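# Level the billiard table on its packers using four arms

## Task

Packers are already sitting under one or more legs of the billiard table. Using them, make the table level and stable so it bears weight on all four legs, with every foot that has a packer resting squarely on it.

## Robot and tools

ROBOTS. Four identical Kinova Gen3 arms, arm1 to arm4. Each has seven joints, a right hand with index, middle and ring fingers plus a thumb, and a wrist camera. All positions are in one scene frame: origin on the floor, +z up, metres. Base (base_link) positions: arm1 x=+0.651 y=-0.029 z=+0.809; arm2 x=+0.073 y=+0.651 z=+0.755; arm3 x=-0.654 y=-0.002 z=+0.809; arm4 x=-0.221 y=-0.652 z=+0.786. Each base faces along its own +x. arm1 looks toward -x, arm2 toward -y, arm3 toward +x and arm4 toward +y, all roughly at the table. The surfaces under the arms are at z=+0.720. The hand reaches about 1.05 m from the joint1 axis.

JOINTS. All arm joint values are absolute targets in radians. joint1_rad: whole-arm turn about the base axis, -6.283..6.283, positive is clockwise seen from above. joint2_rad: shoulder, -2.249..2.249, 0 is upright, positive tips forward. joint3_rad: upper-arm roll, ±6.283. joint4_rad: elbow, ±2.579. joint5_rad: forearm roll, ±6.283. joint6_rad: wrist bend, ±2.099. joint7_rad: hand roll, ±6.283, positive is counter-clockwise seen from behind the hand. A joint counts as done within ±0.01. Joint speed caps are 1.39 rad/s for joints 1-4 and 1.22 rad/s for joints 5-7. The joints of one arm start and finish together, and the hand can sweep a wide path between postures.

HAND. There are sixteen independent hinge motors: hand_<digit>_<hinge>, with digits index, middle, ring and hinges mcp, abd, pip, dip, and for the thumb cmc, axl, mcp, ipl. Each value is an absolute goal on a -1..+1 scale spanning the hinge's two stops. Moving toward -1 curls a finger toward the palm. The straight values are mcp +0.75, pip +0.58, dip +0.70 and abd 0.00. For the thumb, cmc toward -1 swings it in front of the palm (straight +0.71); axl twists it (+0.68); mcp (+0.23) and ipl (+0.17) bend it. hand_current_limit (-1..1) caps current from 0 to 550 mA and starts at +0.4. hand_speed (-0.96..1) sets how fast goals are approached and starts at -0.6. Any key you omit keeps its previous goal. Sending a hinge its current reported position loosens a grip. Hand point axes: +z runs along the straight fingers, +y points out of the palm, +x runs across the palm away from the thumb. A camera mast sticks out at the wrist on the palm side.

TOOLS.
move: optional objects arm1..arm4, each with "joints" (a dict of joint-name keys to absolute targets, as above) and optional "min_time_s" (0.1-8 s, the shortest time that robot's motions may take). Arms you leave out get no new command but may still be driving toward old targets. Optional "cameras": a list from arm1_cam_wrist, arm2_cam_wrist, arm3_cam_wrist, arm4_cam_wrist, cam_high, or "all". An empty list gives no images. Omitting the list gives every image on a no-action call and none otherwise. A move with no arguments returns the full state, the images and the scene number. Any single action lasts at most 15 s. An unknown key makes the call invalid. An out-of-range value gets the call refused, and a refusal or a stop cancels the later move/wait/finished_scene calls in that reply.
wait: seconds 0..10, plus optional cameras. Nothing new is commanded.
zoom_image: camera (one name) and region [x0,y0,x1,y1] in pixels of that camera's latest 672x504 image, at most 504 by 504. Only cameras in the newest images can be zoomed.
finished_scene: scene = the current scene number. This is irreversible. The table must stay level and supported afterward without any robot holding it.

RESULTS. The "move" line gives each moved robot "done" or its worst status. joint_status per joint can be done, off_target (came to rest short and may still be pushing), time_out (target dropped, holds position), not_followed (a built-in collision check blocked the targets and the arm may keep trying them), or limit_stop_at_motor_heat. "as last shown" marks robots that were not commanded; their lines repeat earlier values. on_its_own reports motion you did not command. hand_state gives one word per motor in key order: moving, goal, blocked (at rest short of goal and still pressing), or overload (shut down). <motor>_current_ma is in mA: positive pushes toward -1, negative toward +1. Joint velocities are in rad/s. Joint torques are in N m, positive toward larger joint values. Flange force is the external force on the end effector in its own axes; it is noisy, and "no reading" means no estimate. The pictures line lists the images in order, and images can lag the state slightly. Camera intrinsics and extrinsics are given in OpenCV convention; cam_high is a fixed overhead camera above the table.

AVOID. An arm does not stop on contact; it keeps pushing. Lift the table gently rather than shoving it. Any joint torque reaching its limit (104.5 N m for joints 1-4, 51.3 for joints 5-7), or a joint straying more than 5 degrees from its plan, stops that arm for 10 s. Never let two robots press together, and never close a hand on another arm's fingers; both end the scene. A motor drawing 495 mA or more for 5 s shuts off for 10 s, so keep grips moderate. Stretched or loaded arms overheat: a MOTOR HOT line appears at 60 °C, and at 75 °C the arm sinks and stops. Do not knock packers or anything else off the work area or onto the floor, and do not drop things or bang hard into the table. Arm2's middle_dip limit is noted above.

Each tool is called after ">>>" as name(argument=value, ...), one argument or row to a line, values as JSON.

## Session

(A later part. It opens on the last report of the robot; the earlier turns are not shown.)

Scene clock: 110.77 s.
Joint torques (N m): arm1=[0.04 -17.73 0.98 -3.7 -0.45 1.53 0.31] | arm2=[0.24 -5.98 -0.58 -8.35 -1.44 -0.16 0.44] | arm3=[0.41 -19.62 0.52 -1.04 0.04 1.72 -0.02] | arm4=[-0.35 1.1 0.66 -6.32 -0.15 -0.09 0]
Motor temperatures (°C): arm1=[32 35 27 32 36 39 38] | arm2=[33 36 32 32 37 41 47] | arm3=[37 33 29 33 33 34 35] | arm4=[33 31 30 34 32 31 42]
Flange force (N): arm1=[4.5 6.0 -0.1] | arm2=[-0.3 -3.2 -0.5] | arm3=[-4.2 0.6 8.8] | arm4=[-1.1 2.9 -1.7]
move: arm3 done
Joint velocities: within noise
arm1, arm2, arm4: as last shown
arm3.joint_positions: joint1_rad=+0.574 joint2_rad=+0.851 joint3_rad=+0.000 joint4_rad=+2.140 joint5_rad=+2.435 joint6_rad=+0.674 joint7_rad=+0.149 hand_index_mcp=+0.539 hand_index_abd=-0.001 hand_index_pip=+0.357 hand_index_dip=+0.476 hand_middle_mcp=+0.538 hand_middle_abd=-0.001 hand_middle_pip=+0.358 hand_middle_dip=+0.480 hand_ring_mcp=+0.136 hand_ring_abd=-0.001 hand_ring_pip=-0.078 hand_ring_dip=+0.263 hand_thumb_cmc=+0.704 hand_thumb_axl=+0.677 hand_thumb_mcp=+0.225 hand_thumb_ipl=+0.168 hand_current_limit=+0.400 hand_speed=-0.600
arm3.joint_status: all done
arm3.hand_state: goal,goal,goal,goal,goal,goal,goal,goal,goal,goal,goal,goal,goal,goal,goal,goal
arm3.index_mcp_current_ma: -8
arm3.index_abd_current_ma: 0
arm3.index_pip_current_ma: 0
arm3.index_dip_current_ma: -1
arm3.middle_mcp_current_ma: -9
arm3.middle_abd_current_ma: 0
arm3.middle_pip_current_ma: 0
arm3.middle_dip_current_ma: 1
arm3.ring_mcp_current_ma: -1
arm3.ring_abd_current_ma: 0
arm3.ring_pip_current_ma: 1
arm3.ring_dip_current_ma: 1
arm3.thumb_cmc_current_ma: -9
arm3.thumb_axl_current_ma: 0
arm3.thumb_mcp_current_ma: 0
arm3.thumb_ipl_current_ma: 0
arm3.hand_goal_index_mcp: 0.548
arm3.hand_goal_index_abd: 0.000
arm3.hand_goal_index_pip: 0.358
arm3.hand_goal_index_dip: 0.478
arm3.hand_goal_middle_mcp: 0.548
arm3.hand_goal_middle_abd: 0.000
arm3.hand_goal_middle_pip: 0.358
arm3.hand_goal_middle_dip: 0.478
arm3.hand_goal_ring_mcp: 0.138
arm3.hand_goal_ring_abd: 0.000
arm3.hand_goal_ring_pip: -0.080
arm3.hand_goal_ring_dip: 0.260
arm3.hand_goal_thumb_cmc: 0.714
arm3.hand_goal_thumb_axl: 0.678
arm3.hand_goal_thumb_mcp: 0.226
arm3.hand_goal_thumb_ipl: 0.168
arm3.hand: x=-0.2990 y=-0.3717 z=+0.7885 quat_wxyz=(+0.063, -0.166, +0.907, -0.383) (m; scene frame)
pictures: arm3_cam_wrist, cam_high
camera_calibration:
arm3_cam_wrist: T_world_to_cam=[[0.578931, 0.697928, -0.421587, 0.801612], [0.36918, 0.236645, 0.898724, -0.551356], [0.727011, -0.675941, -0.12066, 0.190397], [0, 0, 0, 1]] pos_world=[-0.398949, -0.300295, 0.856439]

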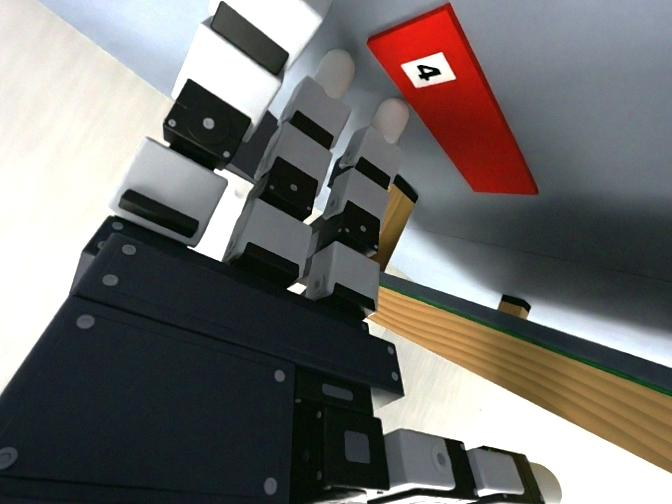

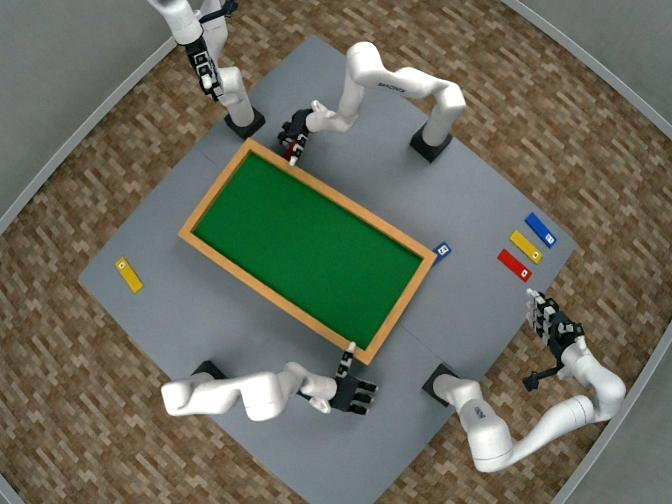

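>>> move(
  arm1={"joints": {"joint2_rad": -0.2}, "min_time_s": 2},
  arm4={"joints": {"joint2_rad": -1.0}, "min_time_s": 2},
)

>>> move(
  arm1={"joints": {"joint1_rad": 0.6126, "joint4_rad": 1.3981, "joint5_rad": 0.0063, "joint6_rad": 1.1422, "joint7_rad": 0.7681, "hand_index_mcp": 0.548, "hand_index_pip": 0.358, "hand_index_dip": 0.478, "hand_middle_mcp": 0.548, "hand_middle_pip": 0.358, "hand_middle_dip": 0.478, "hand_ring_mcp": 0.548, "hand_ring_pip": 0.358, "hand_ring_dip": 0.478}, "min_time_s": 2.5},
)

>>> move(
  arm1={"joints": {"joint2_rad": 0.585}, "min_time_s": 2.5},
  cameras=["cam_high", "arm1_cam_wrist"],
)

Scene clock: 118.60 s.
Joint torques (N m): arm1=[0.16 -7.13 -0.55 -11.51 0.48 1.81 0.3] | arm2=[0.22 -6.02 -0.64 -8.37 -1.48 -0.14 0.42] | arm3=[0.41 -19.64 0.51 -1.05 0.02 1.7 -0.03] | arm4=[-0.46 12.09 0.72 -3.93 0.04 -1.61 -0.01]
Motor temperatures (°C): arm1=[32 35 27 32 36 39 38] | arm2=[33 35 32 32 37 41 47] | arm3=[37 33 29 33 33 34 35] | arm4=[33 31 30 34 32 31 42]
Flange force (N): arm1=[7.7 5.7 0.2] | arm2=[-0.1 -3.3 -0.6] | arm3=[-4.1 0.7 8.9] | arm4=[-1.1 2.6 -1.7]
move: arm1 done; arm4 done
Joint velocities: within noise
arm1.joint_positions: joint1_rad=+0.576 joint2_rad=-0.200 joint3_rad=+0.000 joint4_rad=+2.189 joint5_rad=+2.418 joint6_rad=+0.716 joint7_rad=+0.125 hand_index_mcp=+0.744 hand_index_abd=-0.001 hand_index_pip=+0.575 hand_index_dip=+0.696 hand_middle_mcp=+0.743 hand_middle_abd=-0.001 hand_middle_pip=+0.575 hand_middle_dip=+0.696 hand_ring_mcp=+0.747 hand_ring_abd=-0.002 hand_ring_pip=+0.576 hand_ring_dip=+0.696 hand_thumb_cmc=+0.704 hand_thumb_axl=+0.677 hand_thumb_mcp=+0.225 hand_thumb_ipl=+0.168 hand_current_limit=+0.400 hand_speed=-0.600
arm1.joint_status: all done
arm1.hand_state: goal,goal,goal,goal,goal,goal,goal,goal,goal,goal,goal,goal,goal,goal,goal,goal
arm1.index_mcp_current_ma: -44
arm1.index_abd_current_ma: -5
arm1.index_pip_current_ma: -3
arm1.index_dip_current_ma: 0
arm1.middle_mcp_current_ma: -53
arm1.middle_abd_current_ma: -4
arm1.middle_pip_current_ma: -3
arm1.middle_dip_current_ma: 0
arm1.ring_mcp_current_ma: -33
arm1.ring_abd_current_ma: -6
arm1.ring_pip_current_ma: 1
arm1.ring_dip_current_ma: 0
arm1.thumb_cmc_current_ma: -42
arm1.thumb_axl_current_ma: -3
arm1.thumb_mcp_current_ma: -5
arm1.thumb_ipl_current_ma: -2
arm1.hand_goal_index_mcp: 0.754
arm1.hand_goal_index_abd: 0.000
arm1.hand_goal_index_pip: 0.576
arm1.hand_goal_index_dip: 0.696
arm1.hand_goal_middle_mcp: 0.754
arm1.hand_goal_middle_abd: 0.000
arm1.hand_goal_middle_pip: 0.576
arm1.hand_goal_middle_dip: 0.696
arm1.hand_goal_ring_mcp: 0.754
arm1.hand_goal_ring_abd: 0.000
arm1.hand_goal_ring_pip: 0.576
arm1.hand_goal_ring_dip: 0.696
arm1.hand_goal_thumb_cmc: 0.714
arm1.hand_goal_thumb_axl: 0.678
arm1.hand_goal_thumb_mcp: 0.226
arm1.hand_goal_thumb_ipl: 0.168
arm1.hand: x=+0.2846 y=+0.3498 z=+1.3523 quat_wxyz=(+0.650, -0.661, +0.005, +0.376) (m; scene frame)
arm2, arm3: as last shown
arm4.joint_positions: joint1_rad=+0.750 joint2_rad=-1.000 joint3_rad=+0.000 joint4_rad=+1.346 joint5_rad=-0.124 joint6_rad=+2.019 joint7_rad=+1.794 hand_index_mcp=+0.753 hand_index_abd=+0.000 hand_index_pip=+0.577 hand_index_dip=+0.696 hand_middle_mcp=+0.753 hand_middle_abd=+0.000 hand_middle_pip=+0.577 hand_middle_dip=+0.696 hand_ring_mcp=+0.753 hand_ring_abd=+0.000 hand_ring_pip=+0.577 hand_ring_dip=+0.696 hand_thumb_cmc=+0.714 hand_thumb_axl=+0.677 hand_thumb_mcp=+0.224 hand_thumb_ipl=+0.168 hand_current_limit=+0.400 hand_speed=-0.600
arm4.joint_status: all done
arm4.hand_state: goal,goal,goal,goal,goal,goal,goal,goal,goal,goal,goal,goal,goal,goal,goal,goal
arm4.index_mcp_current_ma: 0
arm4.index_abd_current_ma: 0
arm4.index_pip_current_ma: 0
arm4.index_dip_current_ma: 0
arm4.middle_mcp_current_ma: 0
arm4.middle_abd_current_ma: 0
arm4.middle_pip_current_ma: 0
arm4.middle_dip_current_ma: 0
arm4.ring_mcp_current_ma: 0
arm4.ring_abd_current_ma: 0
arm4.ring_pip_current_ma: 0
arm4.ring_dip_current_ma: 0
arm4.thumb_cmc_current_ma: 0
arm4.thumb_axl_current_ma: 0
arm4.thumb_mcp_current_ma: 0
arm4.thumb_ipl_current_ma: 0
arm4.hand_goal_index_mcp: 0.754
arm4.hand_goal_index_abd: 0.000
arm4.hand_goal_index_pip: 0.576
arm4.hand_goal_index_dip: 0.696
arm4.hand_goal_middle_mcp: 0.754
arm4.hand_goal_middle_abd: 0.000
arm4.hand_goal_middle_pip: 0.576
arm4.hand_goal_middle_dip: 0.696
arm4.hand_goal_ring_mcp: 0.754
arm4.hand_goal_ring_abd: 0.000
arm4.hand_goal_ring_pip: 0.576
arm4.hand_goal_ring_dip: 0.696
arm4.hand_goal_thumb_cmc: 0.714
arm4.hand_goal_thumb_axl: 0.678
arm4.hand_goal_thumb_mcp: 0.226
arm4.hand_goal_thumb_ipl: 0.168
arm4.hand: x=-0.3203 y=-0.6152 z=+1.3861 quat_wxyz=(+0.351, -0.484, +0.789, +0.143) (m; scene frame)
pictures: none

Scene clock: 121.57 s.
Joint torques (N m): arm1=[0.05 -6.89 -0.3 -11.23 -0.64 -2.6 0.27] | arm2=[0.25 -6.02 -0.58 -8.28 -1.4 -0.14 0.36] | arm3=[0.4 -19.67 0.58 -1.04 0.04 1.72 -0.04] | arm4=[-0.4 12.09 0.79 -3.86 -0.02 -1.55 -0.03]
Motor temperatures (°C): arm1=[32 35 27 32 36 39 38] | arm2=[33 35 32 32 37 41 47] | arm3=[37 33 29 33 33 34 35] | arm4=[33 31 30 34 32 31 42]
Flange force (N): arm1=[3.7 -1.0 1.4] | arm2=[-0.2 -3.5 -0.7] | arm3=[-4.2 0.8 8.9] | arm4=[-1.2 2.4 -1.9]
move: arm1 done
Joint velocities: within noise
arm1.joint_positions: joint1_rad=+0.613 joint2_rad=-0.200 joint3_rad=+0.000 joint4_rad=+1.398 joint5_rad=+0.006 joint6_rad=+1.142 joint7_rad=+0.768 hand_index_mcp=+0.551 hand_index_abd=-0.001 hand_index_pip=+0.359 hand_index_dip=+0.480 hand_middle_mcp=+0.552 hand_middle_abd=-0.001 hand_middle_pip=+0.359 hand_middle_dip=+0.481 hand_ring_mcp=+0.552 hand_ring_abd=-0.002 hand_ring_pip=+0.359 hand_ring_dip=+0.480 hand_thumb_cmc=+0.716 hand_thumb_axl=+0.677 hand_thumb_mcp=+0.225 hand_thumb_ipl=+0.168 hand_current_limit=+0.400 hand_speed=-0.600
arm1.joint_status: all done
arm1.hand_state: goal,goal,goal,goal,goal,goal,goal,goal,goal,goal,goal,goal,goal,goal,goal,goal
arm1.index_mcp_current_ma: 15
arm1.index_abd_current_ma: -5
arm1.index_pip_current_ma: 2
arm1.index_dip_current_ma: 10
arm1.middle_mcp_current_ma: 18
arm1.middle_abd_current_ma: -4
arm1.middle_pip_current_ma: 2
arm1.middle_dip_current_ma: 12
arm1.ring_mcp_current_ma: 17
arm1.ring_abd_current_ma: -6
arm1.ring_pip_current_ma: 2
arm1.ring_dip_current_ma: 9
arm1.thumb_cmc_current_ma: 10
arm1.thumb_axl_current_ma: -3
arm1.thumb_mcp_current_ma: -5
arm1.thumb_ipl_current_ma: -2
arm1.hand_goal_index_mcp: 0.548
arm1.hand_goal_index_abd: 0.000
arm1.hand_goal_index_pip: 0.358
arm1.hand_goal_index_dip: 0.478
arm1.hand_goal_middle_mcp: 0.548
arm1.hand_goal_middle_abd: 0.000
arm1.hand_goal_middle_pip: 0.358
arm1.hand_goal_middle_dip: 0.478
arm1.hand_goal_ring_mcp: 0.548
arm1.hand_goal_ring_abd: 0.000
arm1.hand_goal_ring_pip: 0.358
arm1.hand_goal_ring_dip: 0.478
arm1.hand_goal_thumb_cmc: 0.714
arm1.hand_goal_thumb_axl: 0.678
arm1.hand_goal_thumb_mcp: 0.226
arm1.hand_goal_thumb_ipl: 0.168
arm1.hand: x=+0.2491 y=+0.2517 z=+1.4583 quat_wxyz=(-0.031, -0.694, +0.609, +0.381) (m; scene frame)
arm2, arm3, arm4: as last shown
pictures: none

Scene clock: 124.43 s.
Joint torques (N m): arm1=[0.02 -19.4 -0.05 -8.92 -0.63 -0.57 0.32] | arm2=[0.31 -6.03 -0.54 -8.39 -1.42 -0.15 0.37] | arm3=[0.34 -19.69 0.54 -1.04 0.04 1.69 -0.03] | arm4=[-0.45 12.01 0.78 -3.83 -0.05 -1.58 0]
Motor temperatures (°C): arm1=[32 35 27 32 36 39 38] | arm2=[33 35 32 32 37 41 47] | arm3=[37 33 29 33 33 34 35] | arm4=[33 31 30 34 32 31 42]
Flange force (N): arm1=[2.4 -1.0 1.6] | arm2=[-0.1 -3.3 -0.3] | arm3=[-4.0 0.9 9.0] | arm4=[-1.4 2.5 -2.2]
move: arm1 done
Joint velocities: within noise
arm1.joint_positions: joint1_rad=+0.613 joint2_rad=+0.585 joint3_rad=+0.000 joint4_rad=+1.398 joint5_rad=+0.006 joint6_rad=+1.142 joint7_rad=+0.768 hand_index_mcp=+0.551 hand_index_abd=-0.001 hand_index_pip=+0.359 hand_index_dip=+0.480 hand_middle_mcp=+0.552 hand_middle_abd=-0.001 hand_middle_pip=+0.359 hand_middle_dip=+0.481 hand_ring_mcp=+0.552 hand_ring_abd=-0.002 hand_ring_pip=+0.359 hand_ring_dip=+0.480 hand_thumb_cmc=+0.716 hand_thumb_axl=+0.677 hand_thumb_mcp=+0.224 hand_thumb_ipl=+0.168 hand_current_limit=+0.400 hand_speed=-0.600
arm1.joint_status: all done
arm1.hand_state: goal,goal,goal,goal,goal,goal,goal,goal,goal,goal,goal,goal,goal,goal,goal,goal
arm1.index_mcp_current_ma: 15
arm1.index_abd_current_ma: -5
arm1.index_pip_current_ma: 2
arm1.index_dip_current_ma: 10
arm1.middle_mcp_current_ma: 18
arm1.middle_abd_current_ma: -4
arm1.middle_pip_current_ma: 2
arm1.middle_dip_current_ma: 12
arm1.ring_mcp_current_ma: 17
arm1.ring_abd_current_ma: -6
arm1.ring_pip_current_ma: 2
arm1.ring_dip_current_ma: 9
arm1.thumb_cmc_current_ma: 10
arm1.thumb_axl_current_ma: -3
arm1.thumb_mcp_current_ma: -12
arm1.thumb_ipl_current_ma: -2
arm1.hand_goal_index_mcp: 0.548
arm1.hand_goal_index_abd: 0.000
arm1.hand_goal_index_pip: 0.358
arm1.hand_goal_index_dip: 0.478
arm1.hand_goal_middle_mcp: 0.548
arm1.hand_goal_middle_abd: 0.000
arm1.hand_goal_middle_pip: 0.358
arm1.hand_goal_middle_dip: 0.478
arm1.hand_goal_ring_mcp: 0.548
arm1.hand_goal_ring_abd: 0.000
arm1.hand_goal_ring_pip: 0.358
arm1.hand_goal_ring_dip: 0.478
arm1.hand_goal_thumb_cmc: 0.714
arm1.hand_goal_thumb_axl: 0.678
arm1.hand_goal_thumb_mcp: 0.226
arm1.hand_goal_thumb_ipl: 0.168
arm1.hand: x=+0.1549 y=+0.3185 z=+1.0087 quat_wxyz=(+0.000, -0.753, +0.658, +0.000) (m; scene frame)
arm2.joint_positions: joint1_rad=+2.181 joint2_rad=-0.200 joint3_rad=+0.000 joint4_rad=+1.777 joint5_rad=+2.495 joint6_rad=-1.495 joint7_rad=+0.021 hand_index_mcp=+0.755 hand_index_abd=+0.000 hand_index_pip=+0.576 hand_index_dip=+0.694 hand_middle_mcp=+0.755 hand_middle_abd=-0.001 hand_middle_pip=+0.576 hand_middle_dip=+0.696 hand_ring_mcp=+0.755 hand_ring_abd=-0.001 hand_ring_pip=+0.577 hand_ring_dip=+0.696 hand_thumb_cmc=+0.873 hand_thumb_axl=+0.676 hand_thumb_mcp=+0.930 hand_thumb_ipl=+0.849 hand_current_limit=+0.400 hand_speed=-0.600
arm2.joint_status: not commanded
arm2.hand_state: goal,goal,goal,goal,goal,goal,goal,goal,goal,goal,goal,goal,goal,goal,goal,goal
arm2.index_mcp_current_ma: 0
arm2.index_abd_current_ma: 0
arm2.index_pip_current_ma: 0
arm2.index_dip_current_ma: -1
arm2.middle_mcp_current_ma: 0
arm2.middle_abd_current_ma: 0
arm2.middle_pip_current_ma: 0
arm2.middle_dip_current_ma: 0
arm2.ring_mcp_current_ma: 0
arm2.ring_abd_current_ma: 0
arm2.ring_pip_current_ma: 0
arm2.ring_dip_current_ma: 0
arm2.thumb_cmc_current_ma: 2
arm2.thumb_axl_current_ma: -1
arm2.thumb_mcp_current_ma: 0
arm2.thumb_ipl_current_ma: 0
arm2.hand_goal_index_mcp: 0.754
arm2.hand_goal_index_abd: 0.000
arm2.hand_goal_index_pip: 0.576
arm2.hand_goal_index_dip: 0.696
arm2.hand_goal_middle_mcp: 0.754
arm2.hand_goal_middle_abd: 0.000
arm2.hand_goal_middle_pip: 0.576
arm2.hand_goal_middle_dip: 0.696
arm2.hand_goal_ring_mcp: 0.754
arm2.hand_goal_ring_abd: 0.000
arm2.hand_goal_ring_pip: 0.576
arm2.hand_goal_ring_dip: 0.696
arm2.hand_goal_thumb_cmc: 0.870
arm2.hand_goal_thumb_axl: 0.678
arm2.hand_goal_thumb_mcp: 0.930
arm2.hand_goal_thumb_ipl: 0.850
arm2.hand: x=-0.1675 y=+0.5944 z=+1.2163 quat_wxyz=(+0.122, +0.835, +0.448, -0.293) (m; scene frame)
arm3, arm4: as last shown
pictures: arm1_cam_wrist, cam_high
camera_calibration:
arm1_cam_wrist: T_world_to_cam=[[-0.703698, 0.710486, 0.0044022, -0.0877488], [0.462892, 0.453751, 0.761473, -1.03867], [0.539018, 0.537885, -0.648182, 0.524494], [0, 0, 0, 1]] pos_world=[0.136331, 0.251525, 1.13127]

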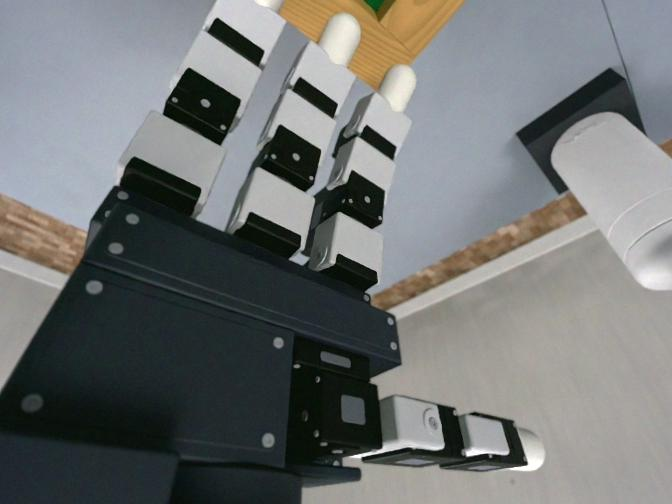

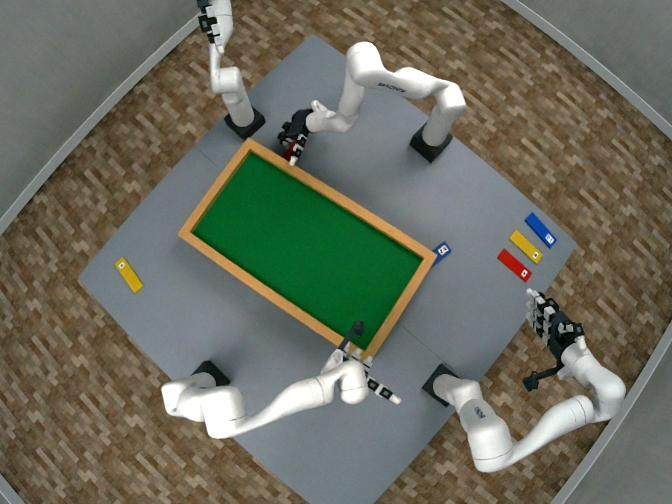

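>>> zoom_image(
  camera="arm1_cam_wrist",
  region=[230, 0, 500, 140],
)

Scaled by 1.867 from the camera's 672x504 image, which has a finer 960x720 frame.

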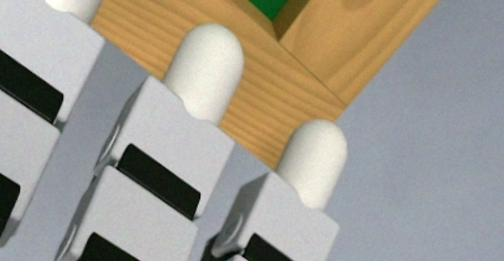

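>>> move(
  arm1={"joints": {"joint1_rad": 0.6129, "joint2_rad": 0.6156, "joint4_rad": 1.4421, "joint6_rad": 1.0674}, "min_time_s": 2},
)

>>> move(
  arm1={"joints": {"joint1_rad": 0.6131, "joint2_rad": 0.636, "joint4_rad": 1.4637, "joint6_rad": 1.0253}, "min_time_s": 2},
  cameras=["arm3_cam_wrist"],
)

>>> move(
  arm1={"joints": {"joint1_rad": 0.6132, "joint2_rad": 0.6566, "joint4_rad": 1.4853, "joint6_rad": 0.9832}, "min_time_s": 2.5},
  cameras=["arm3_cam_wrist"],
)

Scene clock: 127.40 s.
Joint torques (N m): arm1=[-0.12 -19.25 -0.12 -8.6 -0.66 -0.62 0.33] | arm2=[0.23 -5.97 -0.53 -8.38 -1.45 -0.12 0.41] | arm3=[0.37 -19.65 0.56 -1.08 0.02 1.74 -0.03] | arm4=[-0.41 12.14 0.6 -3.92 -0.01 -1.62 -0.08]
Motor temperatures (°C): arm1=[32 35 27 32 36 39 38] | arm2=[33 35 32 32 37 41 47] | arm3=[37 33 29 33 33 34 35] | arm4=[33 31 30 34 32 31 42]
Flange force (N): arm1=[2.5 -1.5 0.9] | arm2=[-0.3 -3.1 -0.5] | arm3=[-4.0 0.8 8.9] | arm4=[-0.9 2.2 -1.8]
move: arm1 done
Joint velocities: within noise
arm1.joint_positions: joint1_rad=+0.613 joint2_rad=+0.616 joint3_rad=+0.000 joint4_rad=+1.442 joint5_rad=+0.006 joint6_rad=+1.067 joint7_rad=+0.768 hand_index_mcp=+0.551 hand_index_abd=-0.001 hand_index_pip=+0.359 hand_index_dip=+0.479 hand_middle_mcp=+0.552 hand_middle_abd=-0.001 hand_middle_pip=+0.359 hand_middle_dip=+0.481 hand_ring_mcp=+0.552 hand_ring_abd=-0.002 hand_ring_pip=+0.359 hand_ring_dip=+0.480 hand_thumb_cmc=+0.716 hand_thumb_axl=+0.677 hand_thumb_mcp=+0.224 hand_thumb_ipl=+0.168 hand_current_limit=+0.400 hand_speed=-0.600
arm1.joint_status: all done
arm1.hand_state: goal,goal,goal,goal,goal,goal,goal,goal,goal,goal,goal,goal,goal,goal,goal,goal
arm1.index_mcp_current_ma: 11
arm1.index_abd_current_ma: -5
arm1.index_pip_current_ma: 2
arm1.index_dip_current_ma: 3
arm1.middle_mcp_current_ma: 18
arm1.middle_abd_current_ma: -4
arm1.middle_pip_current_ma: 2
arm1.middle_dip_current_ma: 12
arm1.ring_mcp_current_ma: 17
arm1.ring_abd_current_ma: -6
arm1.ring_pip_current_ma: 2
arm1.ring_dip_current_ma: 9
arm1.thumb_cmc_current_ma: 10
arm1.thumb_axl_current_ma: -3
arm1.thumb_mcp_current_ma: -12
arm1.thumb_ipl_current_ma: -2
arm1.hand_goal_index_mcp: 0.548
arm1.hand_goal_index_abd: 0.000
arm1.hand_goal_index_pip: 0.358
arm1.hand_goal_index_dip: 0.478
arm1.hand_goal_middle_mcp: 0.548
arm1.hand_goal_middle_abd: 0.000
arm1.hand_goal_middle_pip: 0.358
arm1.hand_goal_middle_dip: 0.478
arm1.hand_goal_ring_mcp: 0.548
arm1.hand_goal_ring_abd: 0.000
arm1.hand_goal_ring_pip: 0.358
arm1.hand_goal_ring_dip: 0.478
arm1.hand_goal_thumb_cmc: 0.714
arm1.hand_goal_thumb_axl: 0.678
arm1.hand_goal_thumb_mcp: 0.226
arm1.hand_goal_thumb_ipl: 0.168
arm1.hand: x=+0.1549 y=+0.3184 z=+0.9803 quat_wxyz=(+0.000, -0.753, +0.658, +0.000) (m; scene frame)
arm2, arm3, arm4: as last shown
pictures: none

Scene clock: 129.70 s.
Joint torques (N m): arm1=[-1.58 -16.83 -1.39 -7.71 -1.31 -1.12 0.28] | arm2=[0.19 -5.98 -0.58 -8.34 -1.43 -0.16 0.4] | arm3=[0.41 -19.7 0.56 -1.05 0.04 1.75 -0.03] | arm4=[-0.36 12.01 0.69 -3.9 -0.04 -1.63 -0.06]
Motor temperatures (°C): arm1=[32 35 27 32 36 39 38] | arm2=[33 35 32 32 37 41 47] | arm3=[37 33 29 33 33 34 35] | arm4=[33 31 30 34 32 31 42]
Flange force (N): arm1=[1.5 -4.5 -4.5] | arm2=[-0.2 -3.3 -0.6] | arm3=[-4.3 0.7 9.0] | arm4=[-1.2 2.1 -2.1]
move: arm1 done
Joint velocities: within noise
arm1.joint_positions: joint1_rad=+0.613 joint2_rad=+0.636 joint3_rad=+0.000 joint4_rad=+1.464 joint5_rad=+0.006 joint6_rad=+1.025 joint7_rad=+0.768 hand_index_mcp=+0.551 hand_index_abd=+0.004 hand_index_pip=+0.358 hand_index_dip=+0.478 hand_middle_mcp=+0.552 hand_middle_abd=+0.006 hand_middle_pip=+0.358 hand_middle_dip=+0.478 hand_ring_mcp=+0.553 hand_ring_abd=+0.007 hand_ring_pip=+0.357 hand_ring_dip=+0.476 hand_thumb_cmc=+0.716 hand_thumb_axl=+0.677 hand_thumb_mcp=+0.224 hand_thumb_ipl=+0.168 hand_current_limit=+0.400 hand_speed=-0.600
arm1.joint_status: all done
arm1.hand_state: goal,goal,goal,goal,goal,goal,goal,goal,goal,goal,goal,goal,goal,goal,goal,goal
arm1.index_mcp_current_ma: 11
arm1.index_abd_current_ma: 13
arm1.index_pip_current_ma: 0
arm1.index_dip_current_ma: -2
arm1.middle_mcp_current_ma: 18
arm1.middle_abd_current_ma: 23
arm1.middle_pip_current_ma: 1
arm1.middle_dip_current_ma: -1
arm1.ring_mcp_current_ma: 24
arm1.ring_abd_current_ma: 24
arm1.ring_pip_current_ma: -6
arm1.ring_dip_current_ma: -9
arm1.thumb_cmc_current_ma: 10
arm1.thumb_axl_current_ma: -3
arm1.thumb_mcp_current_ma: -12
arm1.thumb_ipl_current_ma: -2
arm1.hand_goal_index_mcp: 0.548
arm1.hand_goal_index_abd: 0.000
arm1.hand_goal_index_pip: 0.358
arm1.hand_goal_index_dip: 0.478
arm1.hand_goal_middle_mcp: 0.548
arm1.hand_goal_middle_abd: 0.000
arm1.hand_goal_middle_pip: 0.358
arm1.hand_goal_middle_dip: 0.478
arm1.hand_goal_ring_mcp: 0.548
arm1.hand_goal_ring_abd: 0.000
arm1.hand_goal_ring_pip: 0.358
arm1.hand_goal_ring_dip: 0.478
arm1.hand_goal_thumb_cmc: 0.714
arm1.hand_goal_thumb_axl: 0.678
arm1.hand_goal_thumb_mcp: 0.226
arm1.hand_goal_thumb_ipl: 0.168
arm1.hand: x=+0.1546 y=+0.3186 z=+0.9637 quat_wxyz=(+0.000, -0.753, +0.658, +0.000) (m; scene frame)
arm2, arm3, arm4: as last shown
pictures: arm3_cam_wrist
camera_calibration:
arm3_cam_wrist: T_world_to_cam=[[0.57892, 0.697921, -0.421614, 0.801628], [0.369197, 0.236665, 0.898712, -0.551332], [0.727011, -0.675941, -0.12066, 0.190397], [0, 0, 0, 1]] pos_world=[-0.398949, -0.300295, 0.85644]

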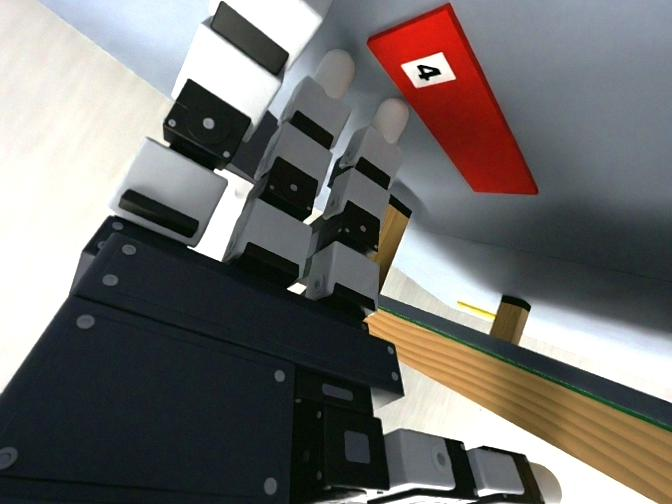

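Scene clock: 132.77 s.
Joint torques (N m): arm1=[-22.8 24.17 -20.47 -4.21 -10.3 -13.6 0.1] | arm2=[0.28 -6.04 -0.53 -8.3 -1.4 -0.18 0.33] | arm3=[0.39 -19.65 0.56 -1.02 0.03 1.71 -0.05] | arm4=[-0.36 12.09 0.72 -3.89 0.05 -1.59 -0.03]
Motor temperatures (°C): arm1=[32 35 27 32 36 39 38] | arm2=[33 35 32 32 37 41 47] | arm3=[37 33 29 33 33 34 35] | arm4=[33 31 30 34 32 31 42]
Flange force (N): arm1=[4.0 -62.9 -93.8] | arm2=[-0.2 -3.6 -0.5] | arm3=[-4.2 0.7 9.0] | arm4=[-1.1 2.4 -1.9]
move: arm1 done
Joint velocities: within noise
arm1.joint_positions: joint1_rad=+0.613 joint2_rad=+0.657 joint3_rad=+0.000 joint4_rad=+1.485 joint5_rad=+0.006 joint6_rad=+0.983 joint7_rad=+0.768 hand_index_mcp=+0.595 hand_index_abd=-0.025 hand_index_pip=+0.259 hand_index_dip=+0.410 hand_middle_mcp=+0.608 hand_middle_abd=-0.028 hand_middle_pip=+0.279 hand_middle_dip=+0.327 hand_ring_mcp=+0.643 hand_ring_abd=-0.014 hand_ring_pip=+0.259 hand_ring_dip=+0.274 hand_thumb_cmc=+0.716 hand_thumb_axl=+0.677 hand_thumb_mcp=+0.224 hand_thumb_ipl=+0.168 hand_current_limit=+0.400 hand_speed=-0.600
arm1.joint_status: all done
arm1.hand_state: blocked,blocked,blocked,blocked,blocked,blocked,blocked,blocked,blocked,goal,blocked,blocked,goal,goal,goal,goal
arm1.index_mcp_current_ma: 231
arm1.index_abd_current_ma: -98
arm1.index_pip_current_ma: -385
arm1.index_dip_current_ma: -323
arm1.middle_mcp_current_ma: 297
arm1.middle_abd_current_ma: -109
arm1.middle_pip_current_ma: -373
arm1.middle_dip_current_ma: -385
arm1.ring_mcp_current_ma: 385
arm1.ring_abd_current_ma: -52
arm1.ring_pip_current_ma: -385
arm1.ring_dip_current_ma: -385
arm1.thumb_cmc_current_ma: 10
arm1.thumb_axl_current_ma: -3
arm1.thumb_mcp_current_ma: -12
arm1.thumb_ipl_current_ma: -2
arm1.hand_goal_index_mcp: 0.548
arm1.hand_goal_index_abd: 0.000
arm1.hand_goal_index_pip: 0.358
arm1.hand_goal_index_dip: 0.478
arm1.hand_goal_middle_mcp: 0.548
arm1.hand_goal_middle_abd: 0.000
arm1.hand_goal_middle_pip: 0.358
arm1.hand_goal_middle_dip: 0.478
arm1.hand_goal_ring_mcp: 0.548
arm1.hand_goal_ring_abd: 0.000
arm1.hand_goal_ring_pip: 0.358
arm1.hand_goal_ring_dip: 0.478
arm1.hand_goal_thumb_cmc: 0.714
arm1.hand_goal_thumb_axl: 0.678
arm1.hand_goal_thumb_mcp: 0.226
arm1.hand_goal_thumb_ipl: 0.168
arm1.hand: x=+0.1549 y=+0.3184 z=+0.9471 quat_wxyz=(+0.000, -0.753, +0.658, +0.000) (m; scene frame)
arm2, arm3, arm4: as last shown
pictures: arm3_cam_wrist
camera_calibration:
arm3_cam_wrist: T_world_to_cam=[[0.57892, 0.697921, -0.421614, 0.801628], [0.369197, 0.236665, 0.898712, -0.551332], [0.727011, -0.675941, -0.12066, 0.190397], [0, 0, 0, 1]] pos_world=[-0.398949, -0.300295, 0.85644]

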